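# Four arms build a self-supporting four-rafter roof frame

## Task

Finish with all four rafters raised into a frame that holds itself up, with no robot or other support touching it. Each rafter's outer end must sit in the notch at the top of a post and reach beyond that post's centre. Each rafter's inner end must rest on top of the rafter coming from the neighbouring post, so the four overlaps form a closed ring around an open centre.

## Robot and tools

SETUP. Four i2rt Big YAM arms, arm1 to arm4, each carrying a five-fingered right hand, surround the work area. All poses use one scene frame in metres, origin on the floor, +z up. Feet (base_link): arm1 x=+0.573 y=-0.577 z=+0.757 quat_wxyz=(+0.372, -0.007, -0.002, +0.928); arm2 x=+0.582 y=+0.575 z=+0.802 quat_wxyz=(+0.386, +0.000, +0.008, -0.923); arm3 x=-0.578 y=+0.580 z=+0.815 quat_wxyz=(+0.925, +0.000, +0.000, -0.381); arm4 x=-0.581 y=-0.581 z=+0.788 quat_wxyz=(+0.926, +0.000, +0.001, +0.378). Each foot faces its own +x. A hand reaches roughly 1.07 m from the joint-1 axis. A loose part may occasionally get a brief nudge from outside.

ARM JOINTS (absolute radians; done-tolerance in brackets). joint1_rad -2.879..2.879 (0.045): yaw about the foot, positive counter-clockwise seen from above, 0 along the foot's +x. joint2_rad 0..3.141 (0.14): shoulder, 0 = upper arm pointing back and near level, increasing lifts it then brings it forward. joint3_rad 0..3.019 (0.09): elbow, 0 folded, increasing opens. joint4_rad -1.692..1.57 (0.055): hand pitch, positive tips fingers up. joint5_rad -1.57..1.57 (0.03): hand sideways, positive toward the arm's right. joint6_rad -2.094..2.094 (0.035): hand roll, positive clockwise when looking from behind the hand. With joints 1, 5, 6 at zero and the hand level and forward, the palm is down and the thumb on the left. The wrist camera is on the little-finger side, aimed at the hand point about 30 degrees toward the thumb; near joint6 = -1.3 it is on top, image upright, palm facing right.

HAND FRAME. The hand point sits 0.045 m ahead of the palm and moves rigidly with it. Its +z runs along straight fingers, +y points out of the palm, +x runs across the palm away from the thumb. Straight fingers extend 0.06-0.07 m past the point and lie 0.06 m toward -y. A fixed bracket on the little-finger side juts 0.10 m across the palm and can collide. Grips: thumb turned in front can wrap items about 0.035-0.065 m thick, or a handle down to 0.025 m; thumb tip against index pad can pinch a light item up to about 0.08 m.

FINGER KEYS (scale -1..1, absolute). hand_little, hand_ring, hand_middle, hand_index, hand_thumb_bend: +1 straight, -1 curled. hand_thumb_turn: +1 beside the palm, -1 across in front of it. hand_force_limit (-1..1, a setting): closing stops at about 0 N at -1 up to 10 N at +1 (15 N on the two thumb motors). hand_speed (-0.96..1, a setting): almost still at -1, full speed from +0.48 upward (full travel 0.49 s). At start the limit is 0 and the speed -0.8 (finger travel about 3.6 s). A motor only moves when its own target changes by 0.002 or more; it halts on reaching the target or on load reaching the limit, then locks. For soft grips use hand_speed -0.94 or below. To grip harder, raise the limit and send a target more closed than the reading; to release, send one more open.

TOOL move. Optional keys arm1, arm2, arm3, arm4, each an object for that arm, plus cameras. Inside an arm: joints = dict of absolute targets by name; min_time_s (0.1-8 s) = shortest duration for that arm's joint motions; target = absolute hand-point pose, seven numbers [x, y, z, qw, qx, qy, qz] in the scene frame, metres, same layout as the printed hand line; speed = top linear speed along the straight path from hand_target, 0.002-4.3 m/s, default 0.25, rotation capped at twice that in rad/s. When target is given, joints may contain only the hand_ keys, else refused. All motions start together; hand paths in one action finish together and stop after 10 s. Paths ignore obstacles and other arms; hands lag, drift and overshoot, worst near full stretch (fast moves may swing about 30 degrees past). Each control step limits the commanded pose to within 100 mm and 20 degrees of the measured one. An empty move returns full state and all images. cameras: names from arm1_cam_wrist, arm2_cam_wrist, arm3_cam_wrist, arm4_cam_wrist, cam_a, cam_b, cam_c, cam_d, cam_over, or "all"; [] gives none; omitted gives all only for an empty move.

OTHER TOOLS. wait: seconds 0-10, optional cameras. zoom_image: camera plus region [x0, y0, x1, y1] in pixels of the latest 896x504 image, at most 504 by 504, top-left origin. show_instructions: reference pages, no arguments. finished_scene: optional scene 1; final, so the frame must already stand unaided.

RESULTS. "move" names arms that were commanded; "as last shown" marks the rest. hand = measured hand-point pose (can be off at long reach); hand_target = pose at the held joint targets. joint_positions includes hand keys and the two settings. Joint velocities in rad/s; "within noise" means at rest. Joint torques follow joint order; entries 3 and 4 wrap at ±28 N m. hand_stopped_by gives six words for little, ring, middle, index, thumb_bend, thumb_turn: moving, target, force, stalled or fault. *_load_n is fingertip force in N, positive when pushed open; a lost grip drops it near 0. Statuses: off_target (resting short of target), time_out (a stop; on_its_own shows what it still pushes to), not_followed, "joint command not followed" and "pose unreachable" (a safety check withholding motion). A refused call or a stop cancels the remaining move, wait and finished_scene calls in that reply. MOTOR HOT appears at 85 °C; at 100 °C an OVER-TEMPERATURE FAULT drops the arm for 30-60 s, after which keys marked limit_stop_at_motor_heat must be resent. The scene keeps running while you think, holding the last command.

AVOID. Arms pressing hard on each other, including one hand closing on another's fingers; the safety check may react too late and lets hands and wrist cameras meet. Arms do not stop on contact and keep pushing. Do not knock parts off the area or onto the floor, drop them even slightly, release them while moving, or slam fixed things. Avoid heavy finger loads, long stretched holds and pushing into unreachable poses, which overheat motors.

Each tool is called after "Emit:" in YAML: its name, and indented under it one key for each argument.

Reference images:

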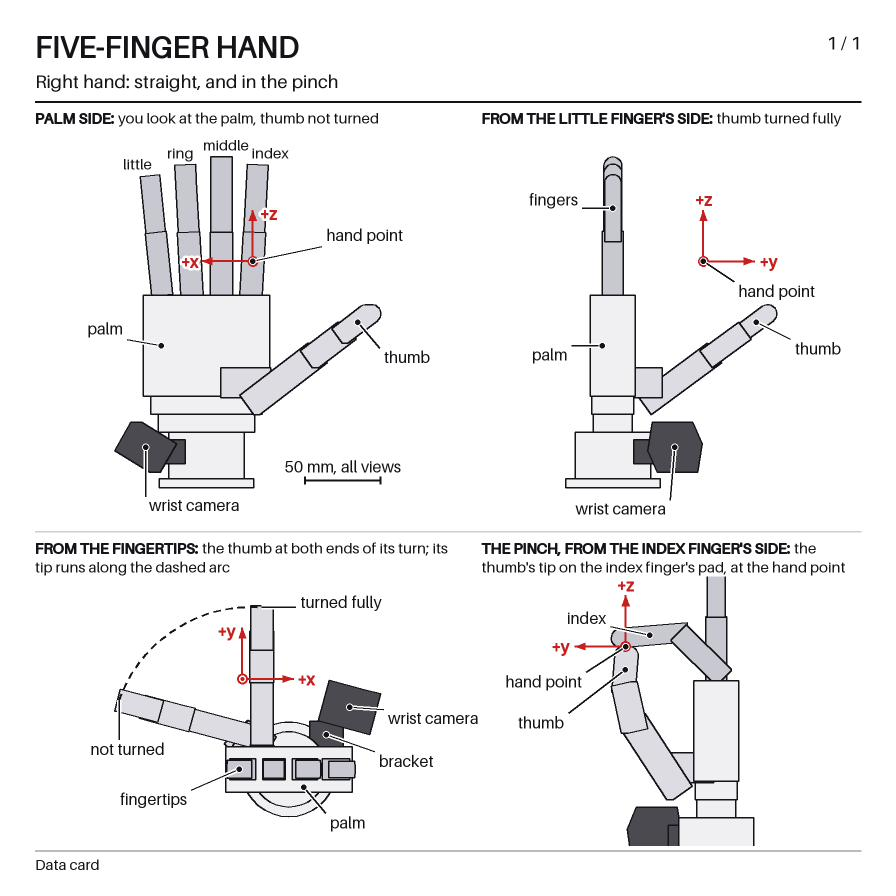

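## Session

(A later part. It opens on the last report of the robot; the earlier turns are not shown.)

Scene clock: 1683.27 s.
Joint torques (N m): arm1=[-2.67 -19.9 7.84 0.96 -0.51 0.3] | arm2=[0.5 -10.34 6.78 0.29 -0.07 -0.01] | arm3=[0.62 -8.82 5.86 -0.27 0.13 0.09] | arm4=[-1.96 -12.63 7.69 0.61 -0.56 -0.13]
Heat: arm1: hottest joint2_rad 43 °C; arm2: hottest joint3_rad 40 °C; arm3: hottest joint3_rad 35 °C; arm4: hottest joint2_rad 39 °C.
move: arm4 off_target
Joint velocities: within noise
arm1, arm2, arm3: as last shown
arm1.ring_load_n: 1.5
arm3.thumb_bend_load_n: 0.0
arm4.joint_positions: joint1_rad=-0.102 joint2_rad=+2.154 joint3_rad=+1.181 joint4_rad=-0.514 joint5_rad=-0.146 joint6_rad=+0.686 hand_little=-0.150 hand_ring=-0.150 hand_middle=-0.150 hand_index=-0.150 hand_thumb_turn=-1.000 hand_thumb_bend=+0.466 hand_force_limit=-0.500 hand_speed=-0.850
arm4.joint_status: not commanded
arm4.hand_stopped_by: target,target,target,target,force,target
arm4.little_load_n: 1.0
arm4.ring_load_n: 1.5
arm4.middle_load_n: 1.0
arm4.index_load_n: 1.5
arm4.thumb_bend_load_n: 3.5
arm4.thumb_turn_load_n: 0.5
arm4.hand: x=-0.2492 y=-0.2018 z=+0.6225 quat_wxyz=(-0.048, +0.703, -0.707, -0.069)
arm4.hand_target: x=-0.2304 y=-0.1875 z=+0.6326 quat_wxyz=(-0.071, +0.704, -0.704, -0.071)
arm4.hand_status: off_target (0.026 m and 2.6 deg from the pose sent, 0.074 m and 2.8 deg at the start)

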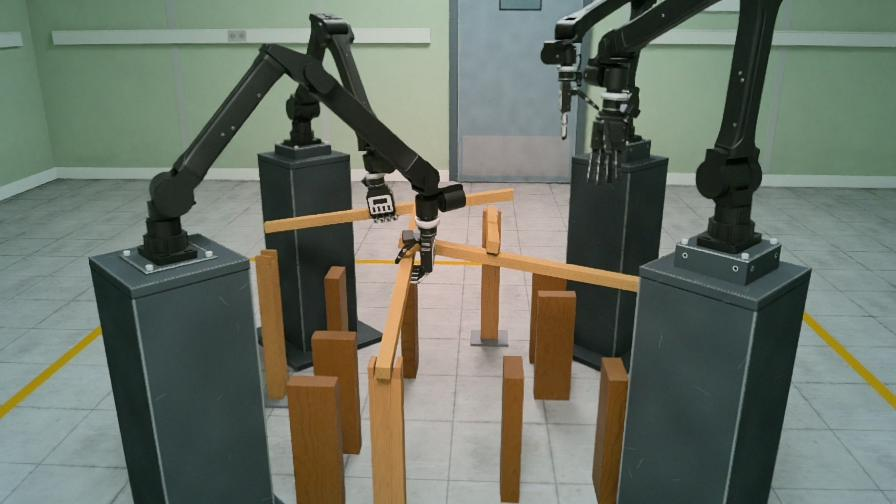

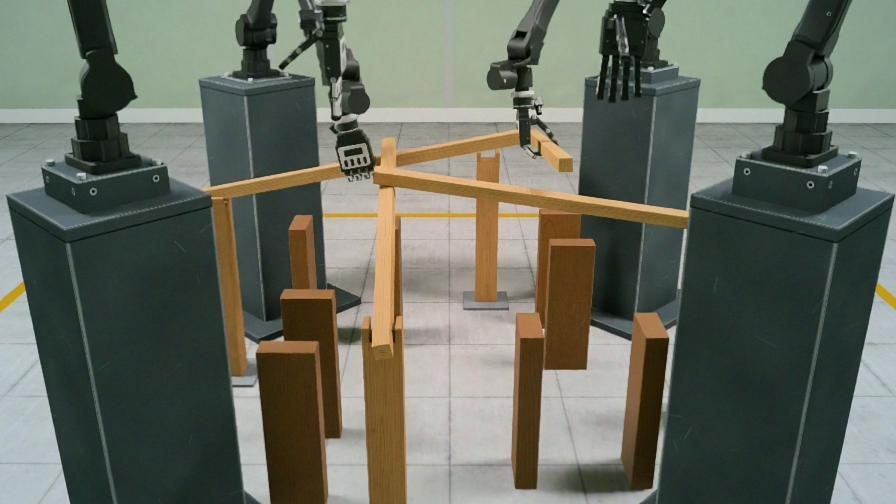

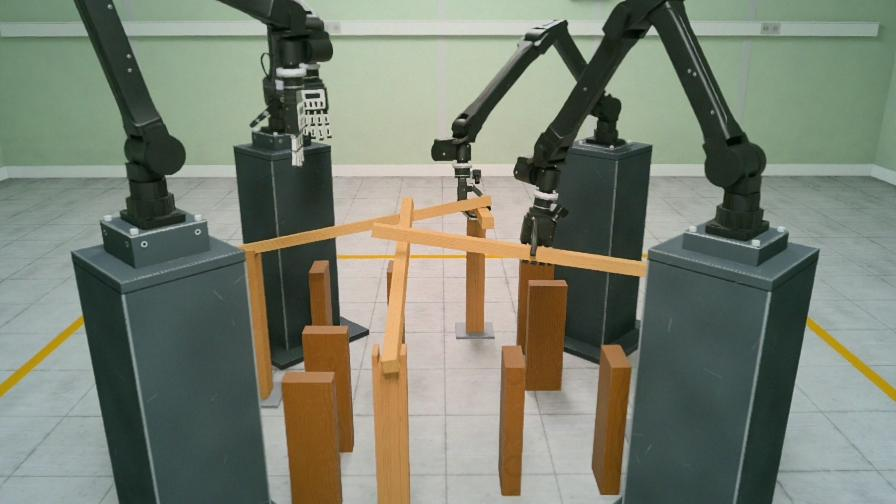

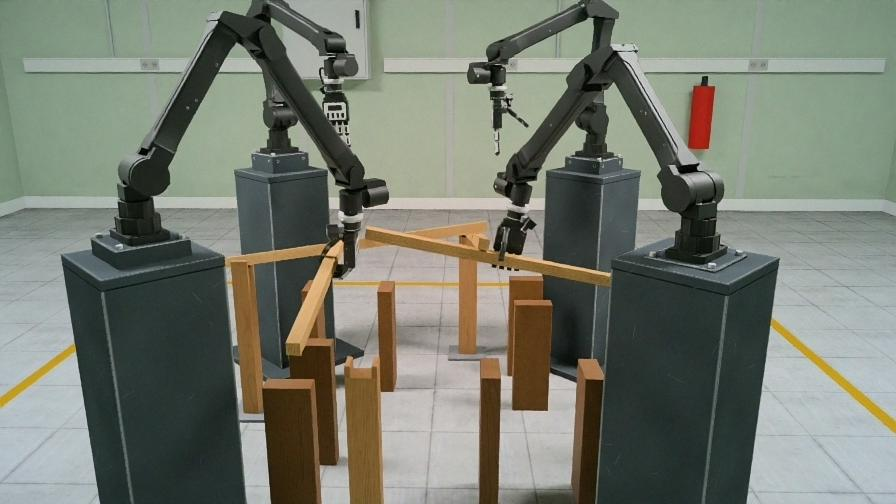

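Emit:
move:
  arm4: {"target":[-0.180,-0.195,0.620,-0.0827,0.7023,-0.7023,-0.0827],"speed":0.1}
  cameras: ["cam_a","cam_b","cam_c","cam_d"]

Emit:
zoom_image:
  camera: "cam_b"
  region: [370, 110, 590, 210]

Emit:
zoom_image:
  camera: "cam_d"
  region: [280, 210, 420, 400]

Emit:
zoom_image:
  camera: "cam_a"
  region: [240, 170, 540, 290]

Scene clock: 1714.17 s.
Joint torques (N m): arm1=[-2.9 -20.07 7.77 1.03 -0.51 0.27] | arm2=[0.5 -10.34 6.78 0.31 -0.08 -0.01] | arm3=[1.55 -8.88 6.08 -0.21 0.15 0.05] | arm4=[-1.55 -13.22 8.02 0.17 -0.59 -0.13]
Heat: arm1: hottest joint2_rad 43 °C; arm2: hottest joint3_rad 40 °C; arm3: hottest joint3_rad 35 °C; arm4: hottest joint2_rad 40 °C.
move: arm4 off_target
Joint velocities: within noise
arm1, arm2, arm3: as last shown
arm1.middle_load_n: 1.5
arm4.joint_positions: joint1_rad=-0.182 joint2_rad=+2.232 joint3_rad=+1.293 joint4_rad=-0.526 joint5_rad=-0.184 joint6_rad=+0.612 hand_little=-0.150 hand_ring=-0.150 hand_middle=-0.150 hand_index=-0.150 hand_thumb_turn=-1.000 hand_thumb_bend=+0.466 hand_force_limit=-0.500 hand_speed=-0.850
arm4.joint_status: not commanded
arm4.hand_stopped_by: target,target,target,target,force,target
arm4.little_load_n: 1.0
arm4.ring_load_n: 1.5
arm4.middle_load_n: 1.0
arm4.index_load_n: 2.0
arm4.thumb_bend_load_n: 3.5
arm4.thumb_turn_load_n: 0.5
arm4.hand: x=-0.1955 y=-0.2072 z=+0.6111 quat_wxyz=(-0.068, +0.700, -0.706, -0.081)
arm4.hand_target: x=-0.1803 y=-0.1954 z=+0.6205 quat_wxyz=(-0.083, +0.702, -0.702, -0.083)
arm4.hand_status: off_target (0.022 m and 1.8 deg from the pose sent, 0.070 m and 4.3 deg at the start)

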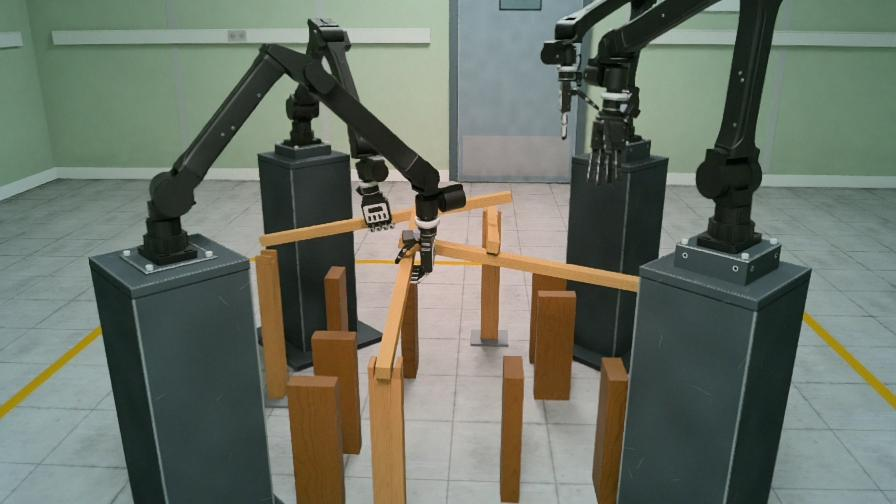

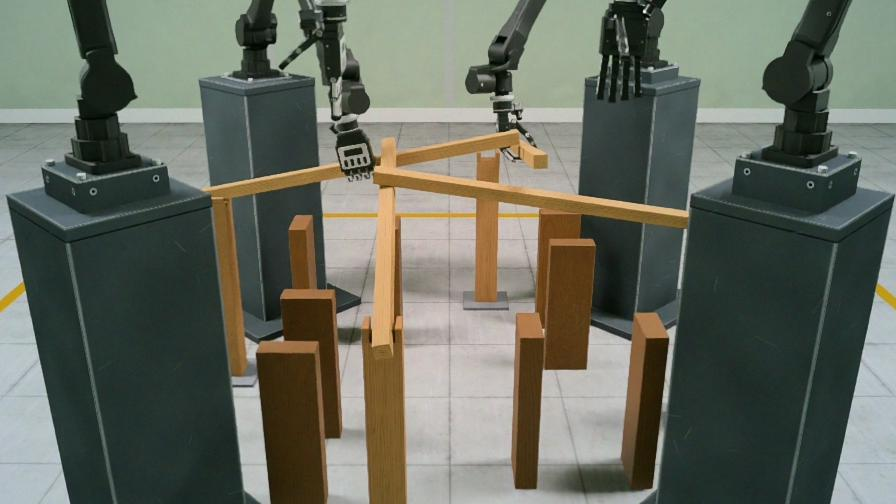

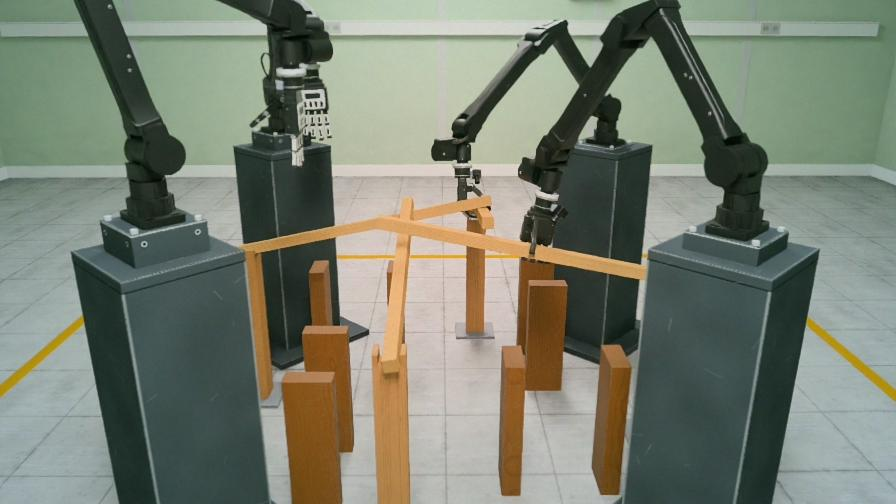

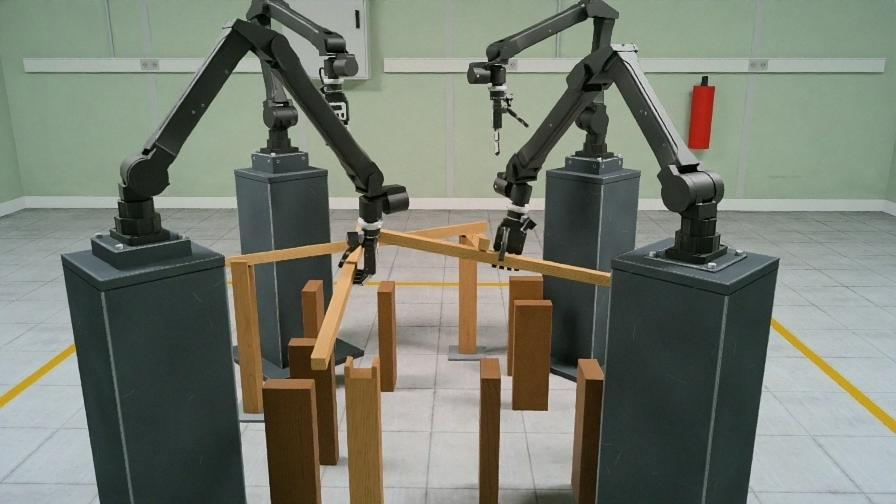

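Scaled by 2.291 from the camera's image (finer frame: 1280x720).

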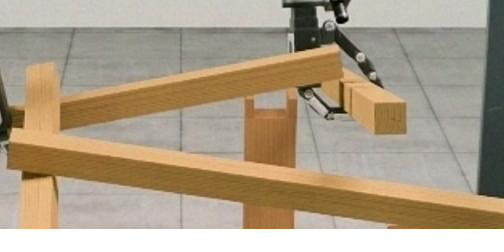

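Scaled by 2.653 from the camera's image (finer frame: 1280x720).

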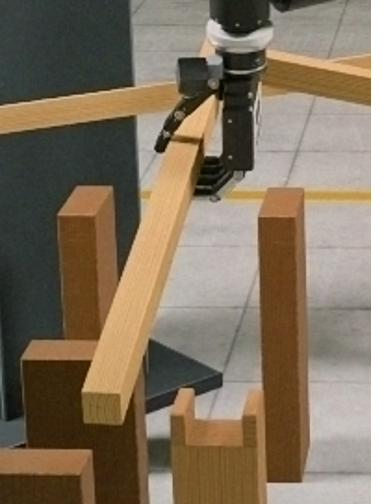

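Scaled by 1.680 from the camera's image (finer frame: 1280x720).

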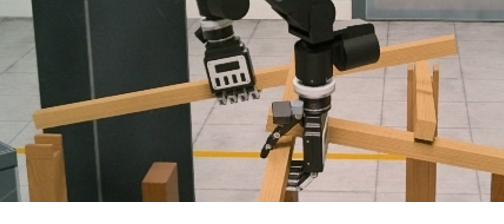

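Emit:
move:
  arm4: {"target":[-0.140,-0.196,0.621,-0.075,0.709,-0.697,-0.0764],"speed":0.07}
  cameras: ["cam_a","cam_b","cam_c","cam_d"]

Emit:
zoom_image:
  camera: "cam_b"
  region: [430, 110, 570, 190]

Emit:
zoom_image:
  camera: "cam_d"
  region: [310, 210, 410, 400]

Emit:
zoom_image:
  camera: "cam_c"
  region: [360, 180, 640, 290]

Scene clock: 1733.50 s.
Joint torques (N m): arm1=[-2.96 -20.07 7.8 1.03 -0.51 0.29] | arm2=[0.5 -10.34 6.78 0.31 -0.08 -0.01] | arm3=[1.44 -8.23 5.81 -0.13 0.11 0.18] | arm4=[-2.02 -14.15 8.66 0.1 -0.33 -0.12]
Heat: arm1: hottest joint2_rad 43 °C; arm2: hottest joint3_rad 40 °C; arm3: hottest joint2_rad 34 °C; arm4: hottest joint2_rad 40 °C.
move: arm4 off_target
Joint velocities: within noise
arm1, arm2, arm3: as last shown
arm1.middle_load_n: 1.0
arm1.thumb_bend_load_n: 1.5
arm4.joint_positions: joint1_rad=-0.210 joint2_rad=+2.291 joint3_rad=+1.430 joint4_rad=-0.627 joint5_rad=-0.180 joint6_rad=+0.559 hand_little=-0.150 hand_ring=-0.150 hand_middle=-0.150 hand_index=-0.150 hand_thumb_turn=-1.000 hand_thumb_bend=+0.466 hand_force_limit=-0.500 hand_speed=-0.850
arm4.joint_status: not commanded
arm4.hand_stopped_by: target,target,target,target,force,target
arm4.little_load_n: 1.0
arm4.ring_load_n: 1.5
arm4.middle_load_n: 1.0
arm4.index_load_n: 2.0
arm4.thumb_bend_load_n: 3.5
arm4.thumb_turn_load_n: 0.5
arm4.hand: x=-0.1590 y=-0.2048 z=+0.6118 quat_wxyz=(-0.060, +0.709, -0.699, -0.079)
arm4.hand_target: x=-0.1405 y=-0.1965 z=+0.6213 quat_wxyz=(-0.075, +0.709, -0.697, -0.076)
arm4.hand_status: off_target (0.023 m and 1.8 deg from the pose sent, 0.057 m and 1.7 deg at the start)

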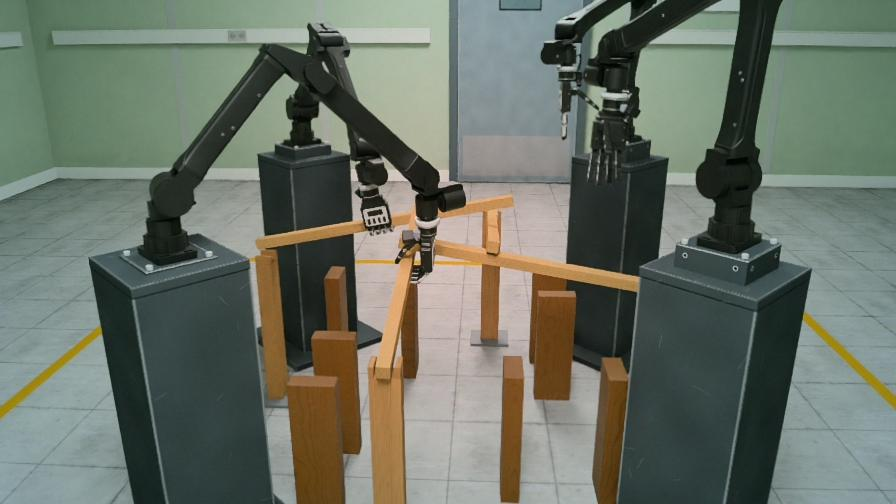

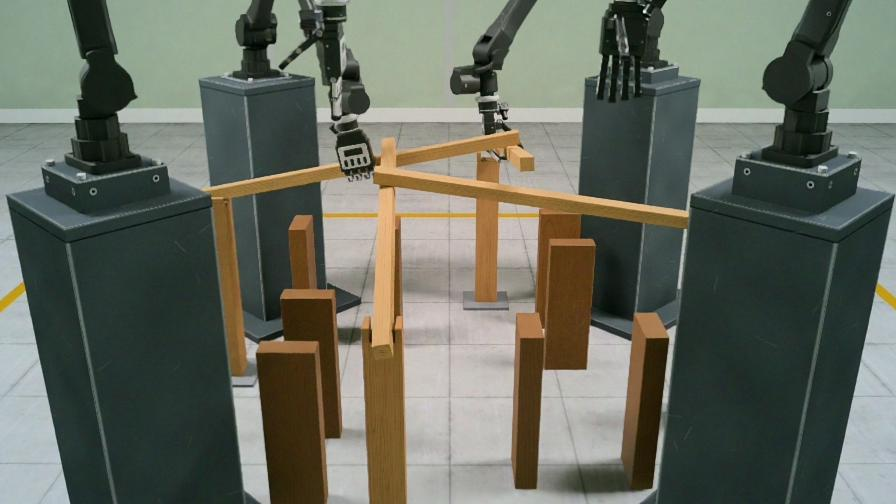

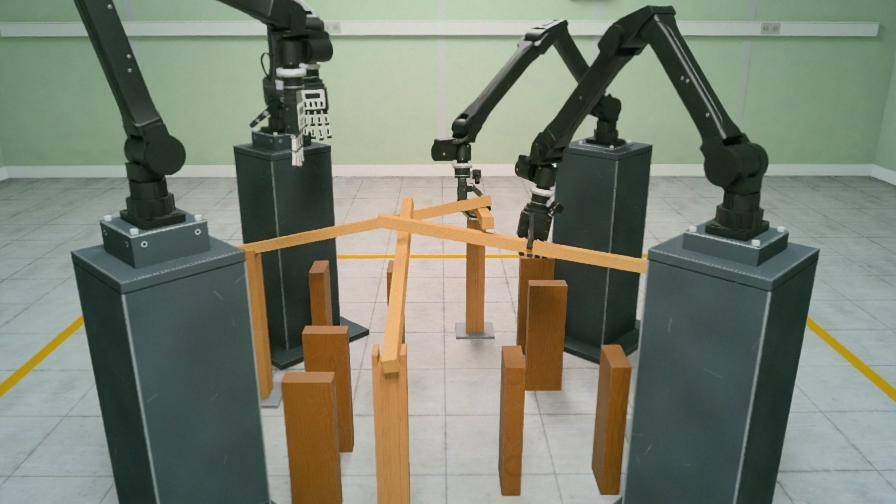

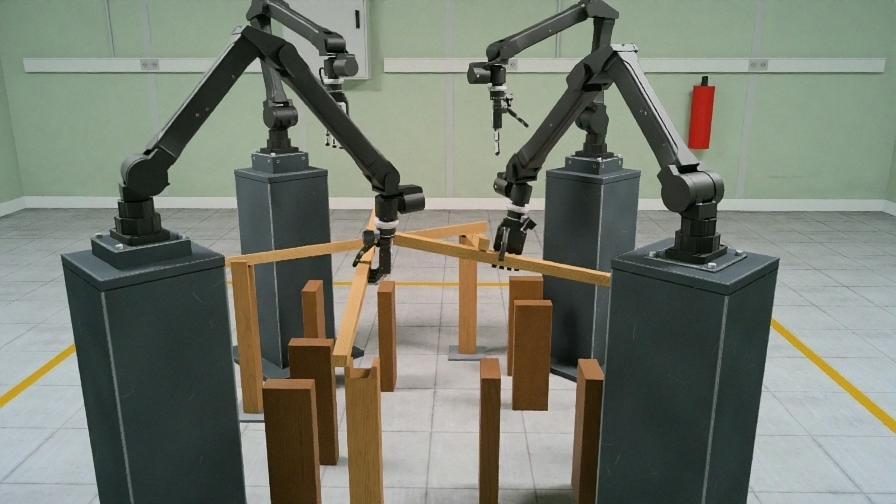

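Scaled by 3.600 from the camera's image (finer frame: 1280x720).

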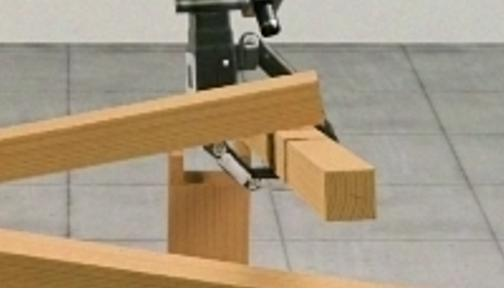

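Scaled by 2.653 from the camera's image (finer frame: 1280x720).

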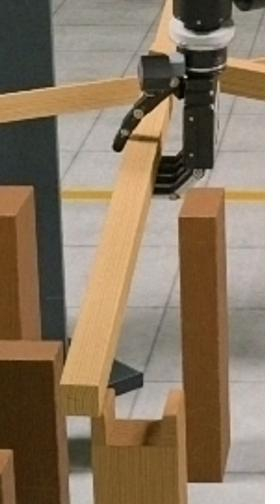

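Scaled by 1.800 from the camera's image (finer frame: 1280x720).

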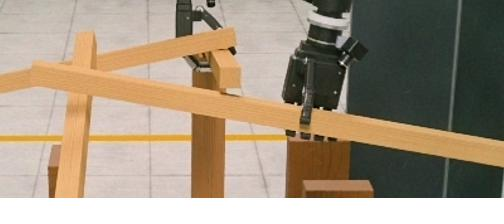

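Emit:
zoom_image:
  camera: "cam_c"
  region: [460, 190, 520, 240]

Emit:
zoom_image:
  camera: "cam_b"
  region: [490, 120, 550, 180]

Emit:
zoom_image:
  camera: "cam_d"
  region: [350, 200, 430, 280]

Scaled by 8.400 from the camera's image (finer frame: 1280x720).

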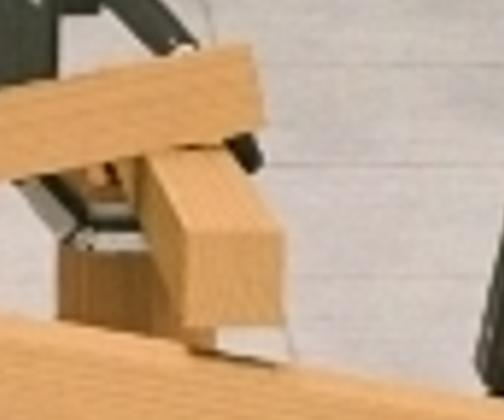

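Scaled by 8.400 from the camera's image (finer frame: 1280x720).

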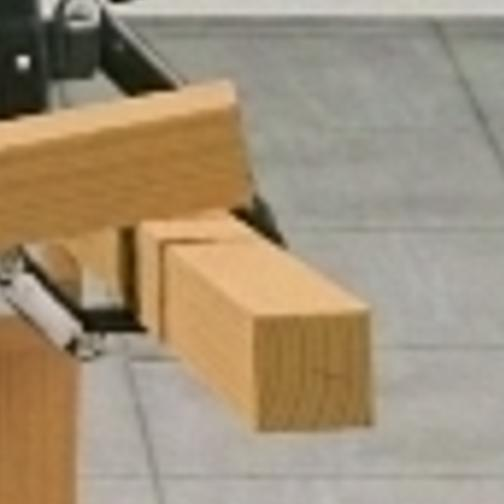

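Scaled by 6.300 from the camera's image (finer frame: 1280x720).

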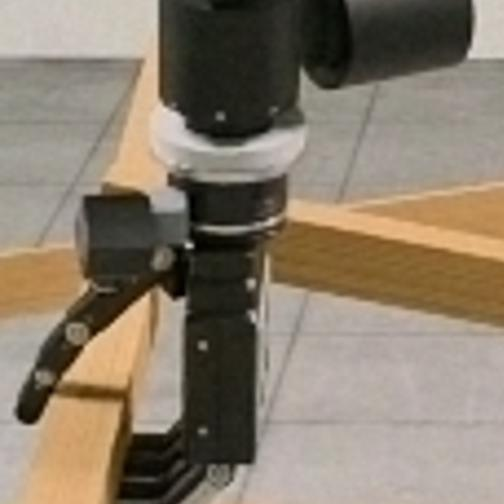

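Emit:
move:
  arm4: {"target":[-0.125,-0.196,0.621,-0.0733,0.7254,-0.680,-0.0781],"speed":0.05}
  cameras: ["cam_a","cam_b","cam_c","cam_d"]

Emit:
zoom_image:
  camera: "cam_b"
  region: [490, 120, 550, 180]

Emit:
zoom_image:
  camera: "cam_d"
  region: [330, 320, 410, 400]

Emit:
zoom_image:
  camera: "cam_c"
  region: [460, 190, 520, 240]

Emit:
zoom_image:
  camera: "cam_c"
  region: [360, 190, 440, 250]

Scene clock: 1784.13 s.
Joint torques (N m): arm1=[-2.49 -20.6 7.79 1.05 -0.49 0.29] | arm2=[0.5 -10.34 6.78 0.32 -0.07 -0.01] | arm3=[0.62 -8.06 6.05 -0.12 0.14 0.16] | arm4=[-2.32 -14.62 9.01 0.05 -0.57 -0.12]
Heat: arm1: hottest joint2_rad 44 °C; arm2: hottest joint3_rad 40 °C; arm3: hottest joint3_rad 34 °C; arm4: hottest joint2_rad 42 °C.
move: arm4 off_target
Joint velocities: within noise
arm1, arm2: as last shown
arm2.index_load_n: 0.5
arm3.joint_positions: joint1_rad=+0.026 joint2_rad=+1.318 joint3_rad=+0.960 joint4_rad=-1.184 joint5_rad=-0.002 joint6_rad=+0.807 hand_little=+1.000 hand_ring=+1.000 hand_middle=+1.000 hand_index=+1.000 hand_thumb_turn=-1.000 hand_thumb_bend=+1.000 hand_force_limit=-0.500 hand_speed=-0.850
arm3.joint_status: not commanded
arm3.hand_stopped_by: target,target,target,target,target,target
arm3.little_load_n: 0.0
arm3.ring_load_n: 0.0
arm3.middle_load_n: 0.0
arm3.index_load_n: 0.0
arm3.thumb_bend_load_n: 0.0
arm3.thumb_turn_load_n: 0.0
arm3.hand: x=-0.2864 y=+0.3943 z=+0.9270 quat_wxyz=(-0.011, +0.004, -1.000, +0.009)
arm3.hand_target: x=-0.2902 y=+0.4000 z=+0.9202 quat_wxyz=(+0.000, +0.000, -1.000, +0.000)
arm3.hand_status: not commanded
arm4.joint_positions: joint1_rad=-0.218 joint2_rad=+2.322 joint3_rad=+1.497 joint4_rad=-0.675 joint5_rad=-0.180 joint6_rad=+0.499 hand_little=-0.150 hand_ring=-0.150 hand_middle=-0.150 hand_index=-0.150 hand_thumb_turn=-1.000 hand_thumb_bend=+0.466 hand_force_limit=-0.500 hand_speed=-0.850
arm4.joint_status: not commanded
arm4.hand_stopped_by: target,target,target,target,force,target
arm4.little_load_n: 1.0
arm4.ring_load_n: 1.5
arm4.middle_load_n: 1.0
arm4.index_load_n: 2.0
arm4.thumb_bend_load_n: 3.0
arm4.thumb_turn_load_n: 0.5
arm4.hand: x=-0.1454 y=-0.2041 z=+0.6109 quat_wxyz=(-0.057, +0.726, -0.681, -0.078)
arm4.hand_target: x=-0.1253 y=-0.1965 z=+0.6216 quat_wxyz=(-0.074, +0.725, -0.680, -0.078)
arm4.hand_status: off_target (0.024 m and 1.9 deg from the pose sent, 0.036 m and 3.2 deg at the start)

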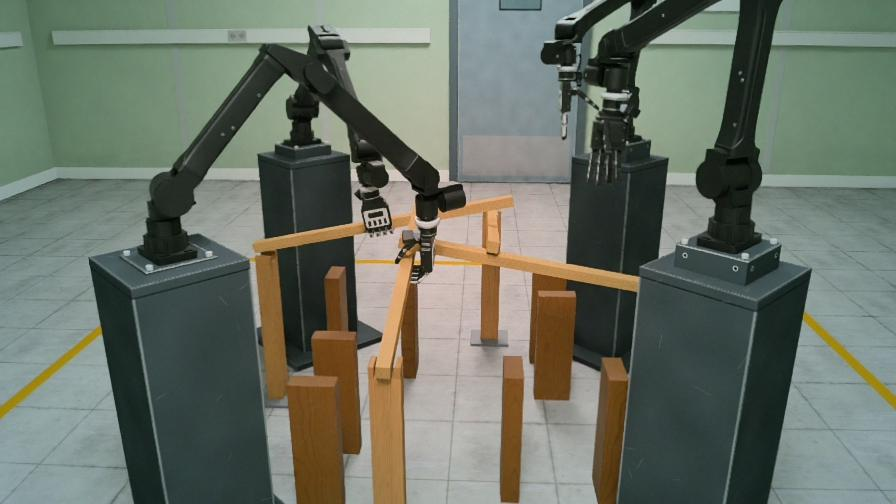

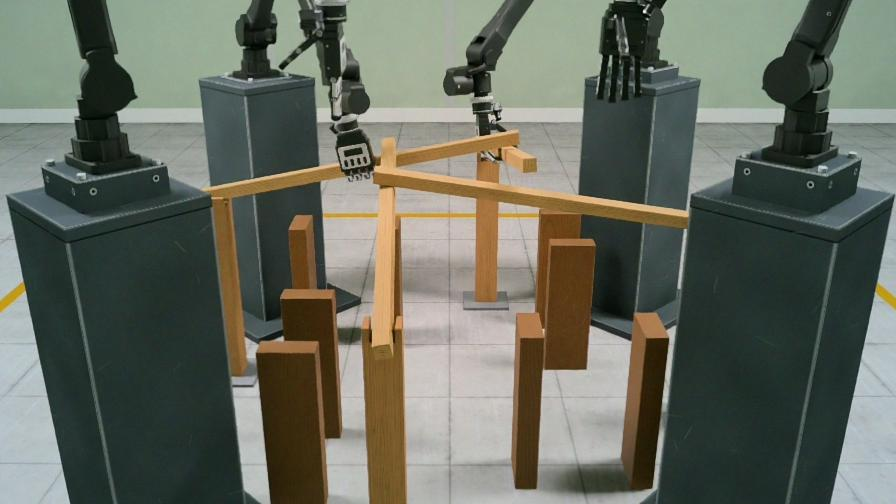

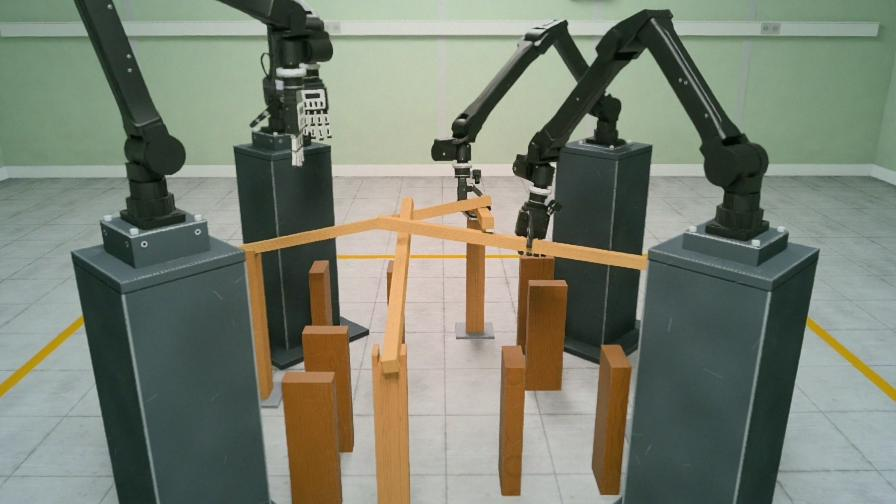

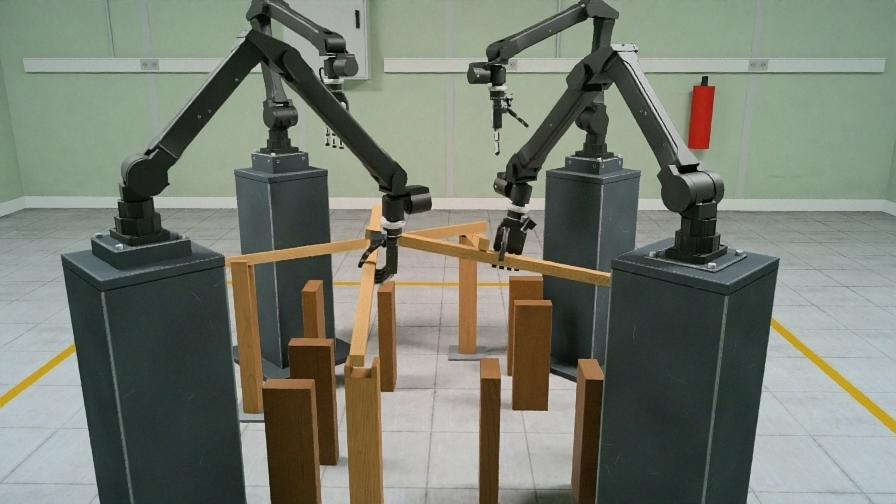

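Scaled by 8.400 from the camera's image (finer frame: 1280x720).

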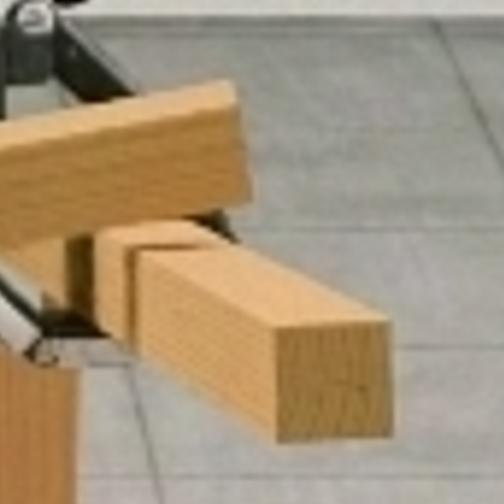

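Scaled by 6.300 from the camera's image (finer frame: 1280x720).

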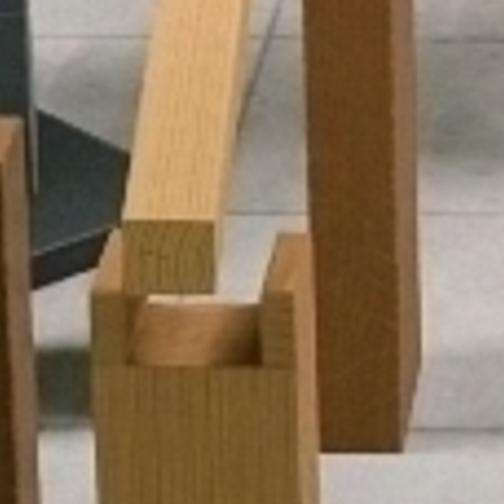

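Scaled by 8.400 from the camera's image (finer frame: 1280x720).

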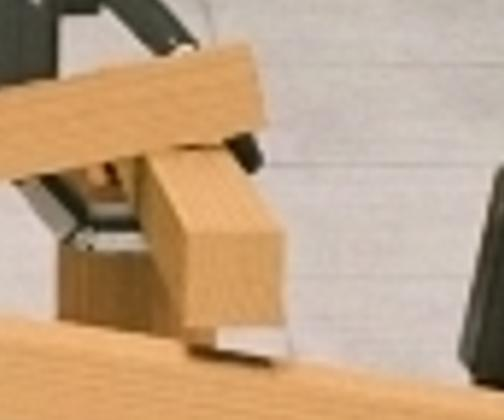

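Scaled by 6.300 from the camera's image (finer frame: 1280x720).

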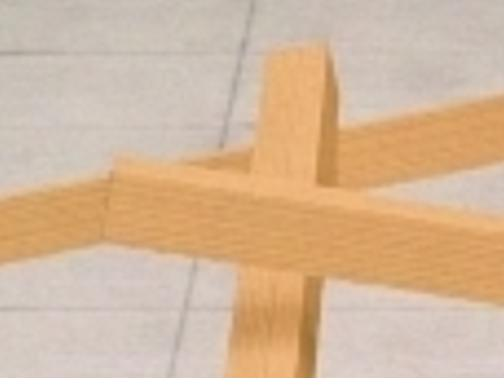

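Emit:
move:
  arm4: {"target":[-0.119,-0.196,0.602,-0.078,0.7249,-0.6795,-0.0832],"speed":0.05}
  cameras: ["cam_b","cam_c","cam_d"]

Emit:
zoom_image:
  camera: "cam_b"
  region: [490, 120, 550, 180]

Emit:
zoom_image:
  camera: "cam_d"
  region: [330, 320, 410, 400]

Emit:
zoom_image:
  camera: "cam_c"
  region: [360, 190, 520, 250]

Scene clock: 1799.27 s.
Joint torques (N m): arm1=[-2.55 -19.78 7.73 0.94 -0.52 0.28] | arm2=[0.5 -10.34 6.78 0.29 -0.08 -0.01] | arm3=[1.67 -8.41 5.91 -0.03 0.16 0.08] | arm4=[-2.37 -14.92 8.73 0.64 -0.6 -0.1]
Heat: arm1: hottest joint2_rad 44 °C; arm2: hottest joint3_rad 40 °C; arm3: hottest joint3_rad 34 °C; arm4: hottest joint2_rad 42 °C.
move: arm4 off_target
Joint velocities: within noise
arm1, arm2, arm3: as last shown
arm1.little_load_n: 0.5
arm2.index_load_n: 0.0
arm3.ring_load_n: -0.5
arm4.joint_positions: joint1_rad=-0.227 joint2_rad=+2.370 joint3_rad=+1.519 joint4_rad=-0.663 joint5_rad=-0.193 joint6_rad=+0.488 hand_little=-0.150 hand_ring=-0.150 hand_middle=-0.150 hand_index=-0.150 hand_thumb_turn=-1.000 hand_thumb_bend=+0.466 hand_force_limit=-0.500 hand_speed=-0.850
arm4.joint_status: not commanded
arm4.hand_stopped_by: target,target,target,target,force,target
arm4.little_load_n: 1.0
arm4.ring_load_n: 1.5
arm4.middle_load_n: 1.5
arm4.index_load_n: 2.0
arm4.thumb_bend_load_n: 3.0
arm4.thumb_turn_load_n: 0.5
arm4.hand: x=-0.1445 y=-0.2069 z=+0.5904 quat_wxyz=(-0.052, +0.727, -0.680, -0.086)
arm4.hand_target: x=-0.1197 y=-0.1967 z=+0.6028 quat_wxyz=(-0.078, +0.725, -0.679, -0.083)
arm4.hand_status: off_target (0.030 m and 3.0 deg from the pose sent, 0.029 m and 2.5 deg at the start)

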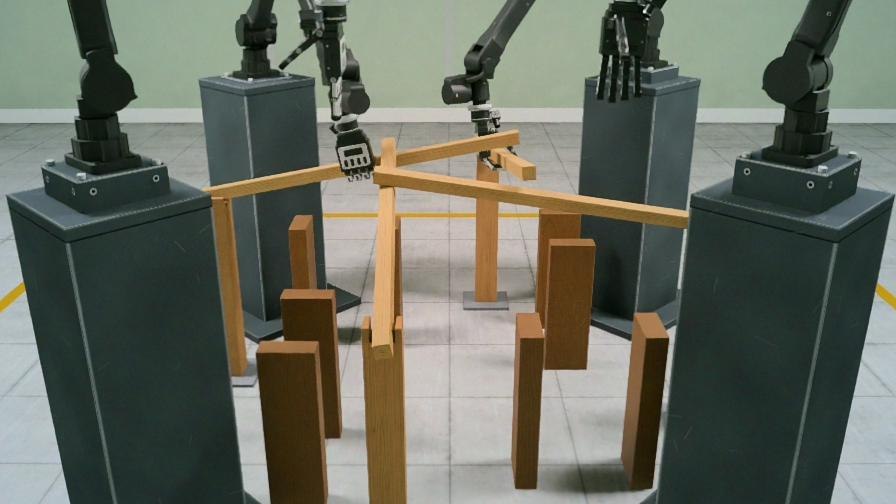

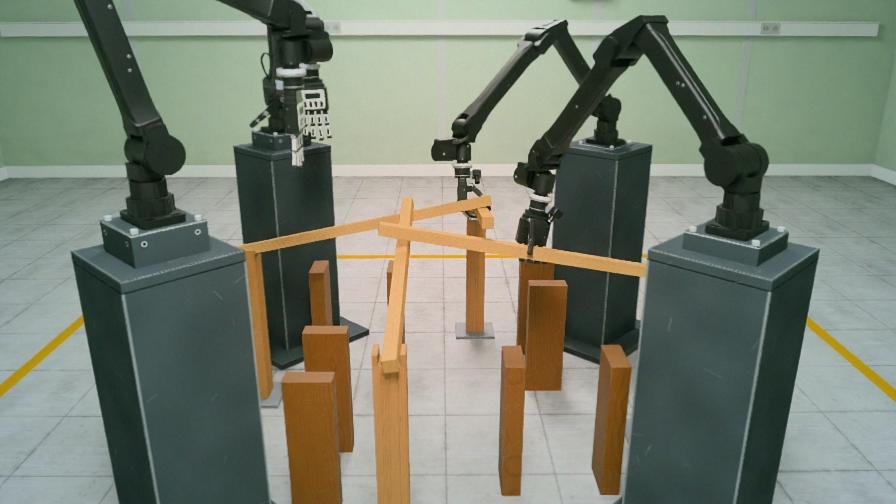

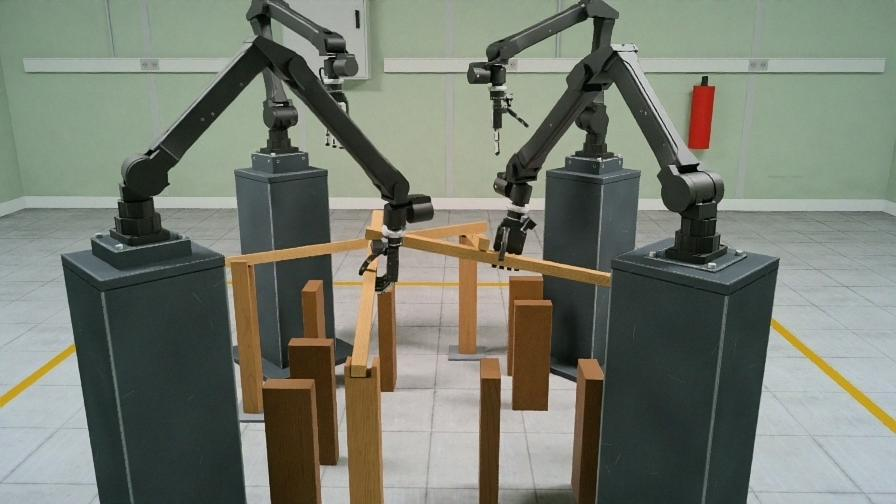

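Scaled by 8.400 from the camera's image (finer frame: 1280x720).

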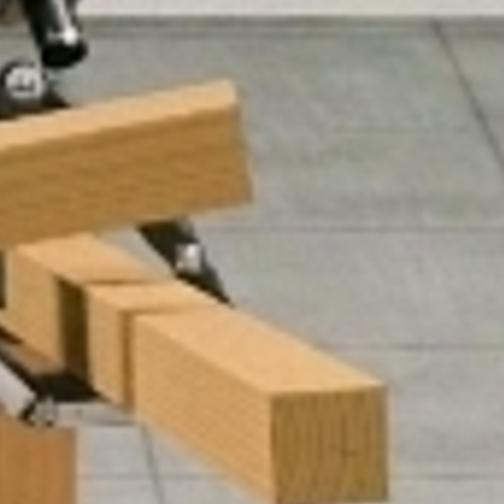

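Scaled by 6.300 from the camera's image (finer frame: 1280x720).

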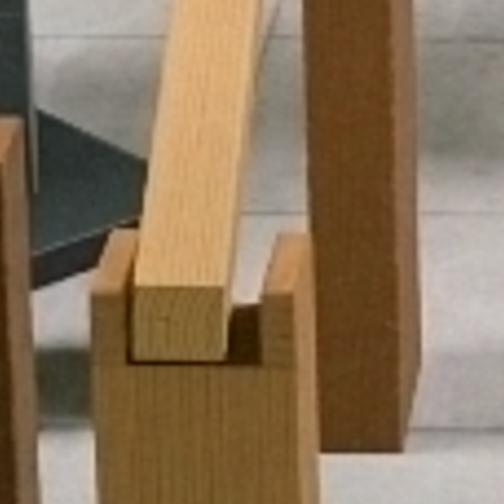

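Scaled by 3.150 from the camera's image (finer frame: 1280x720).

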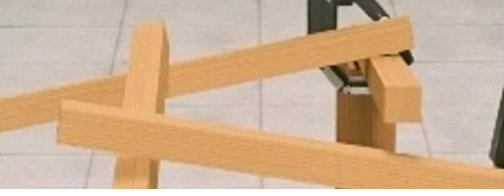

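Emit:
move:
  arm4: {"target":[-0.106,-0.196,0.6055,-0.0847,0.7147,-0.6893,-0.0857],"speed":0.05}
  cameras: ["cam_b","cam_c","cam_d"]

Emit:
zoom_image:
  camera: "cam_b"
  region: [490, 120, 550, 180]

Emit:
zoom_image:
  camera: "cam_d"
  region: [330, 320, 410, 400]

Emit:
zoom_image:
  camera: "cam_c"
  region: [360, 190, 520, 250]

Scene clock: 1817.73 s.
Joint torques (N m): arm1=[-2.43 -20.19 7.76 0.96 -0.5 0.28] | arm2=[0.5 -10.29 6.78 0.31 -0.07 -0.01] | arm3=[1.32 -8.88 5.98 -0.08 0.2 0.12] | arm4=[-2.32 -14.92 8.92 0.46 -0.6 0.05]
Heat: arm1: hottest joint2_rad 44 °C; arm2: hottest joint3_rad 40 °C; arm3: hottest joint3_rad 34 °C; arm4: hottest joint2_rad 43 °C.
move: arm4 off_target
Joint velocities: within noise
arm1, arm2, arm3: as last shown
arm1.little_load_n: 0.0
arm1.ring_load_n: 1.0
arm1.thumb_bend_load_n: 2.0
arm2.middle_load_n: 0.5
arm3.ring_load_n: 0.0
arm4.joint_positions: joint1_rad=-0.243 joint2_rad=+2.373 joint3_rad=+1.543 joint4_rad=-0.663 joint5_rad=-0.201 joint6_rad=+0.490 hand_little=-0.150 hand_ring=-0.150 hand_middle=-0.150 hand_index=-0.150 hand_thumb_turn=-1.000 hand_thumb_bend=+0.466 hand_force_limit=-0.500 hand_speed=-0.850
arm4.joint_status: not commanded
arm4.hand_stopped_by: target,target,target,target,force,target
arm4.little_load_n: 1.0
arm4.ring_load_n: 1.5
arm4.middle_load_n: 1.0
arm4.index_load_n: 2.0
arm4.thumb_bend_load_n: 3.0
arm4.thumb_turn_load_n: 0.0
arm4.hand: x=-0.1284 y=-0.2066 z=+0.5954 quat_wxyz=(-0.064, +0.721, -0.685, -0.087)
arm4.hand_target: x=-0.1065 y=-0.1967 z=+0.6062 quat_wxyz=(-0.085, +0.715, -0.689, -0.086)
arm4.hand_status: off_target (0.027 m and 2.5 deg from the pose sent, 0.043 m and 4.2 deg at the start)

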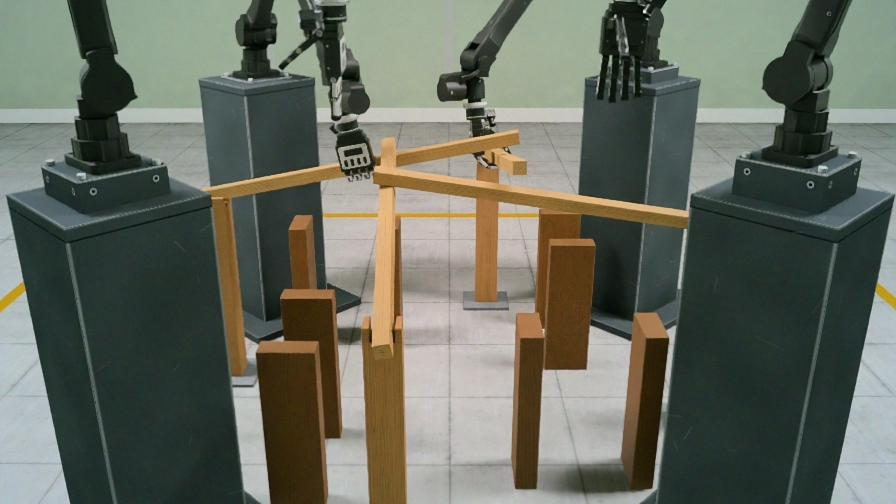

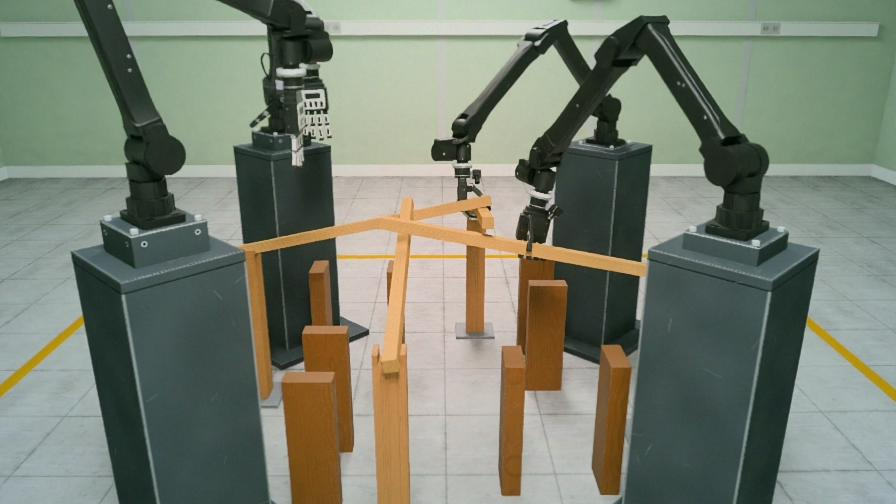

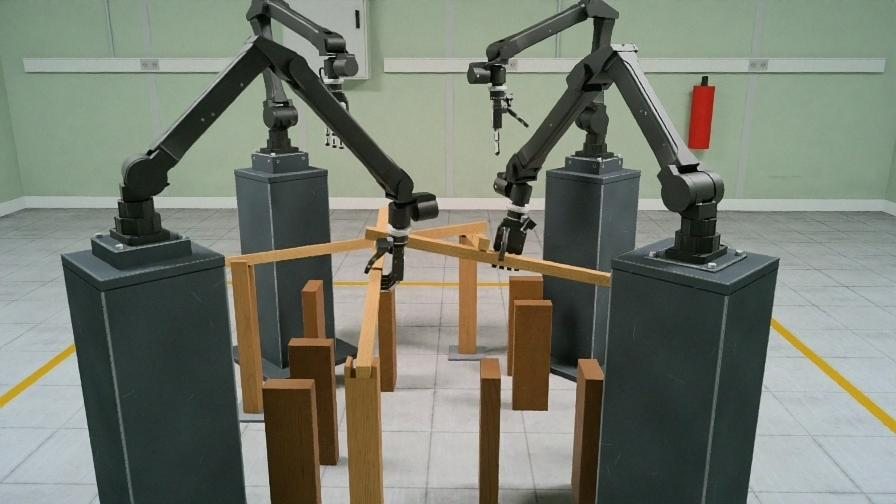

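Scaled by 8.400 from the camera's image (finer frame: 1280x720).

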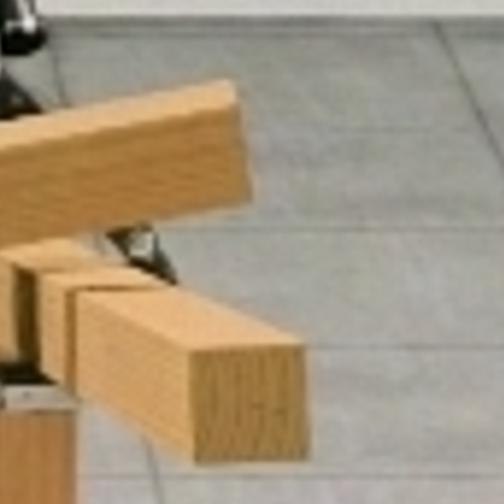

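Scaled by 6.300 from the camera's image (finer frame: 1280x720).

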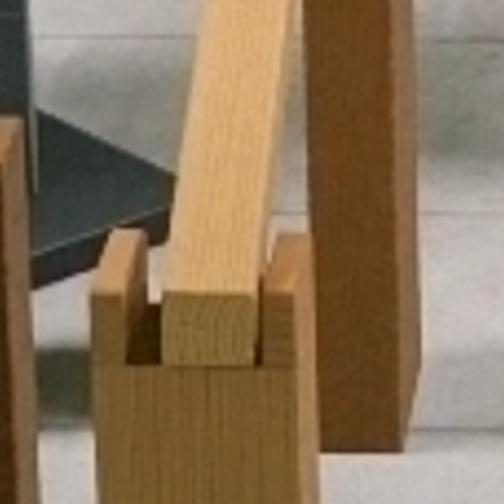

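Scaled by 3.150 from the camera's image (finer frame: 1280x720).

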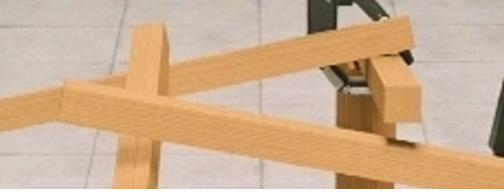

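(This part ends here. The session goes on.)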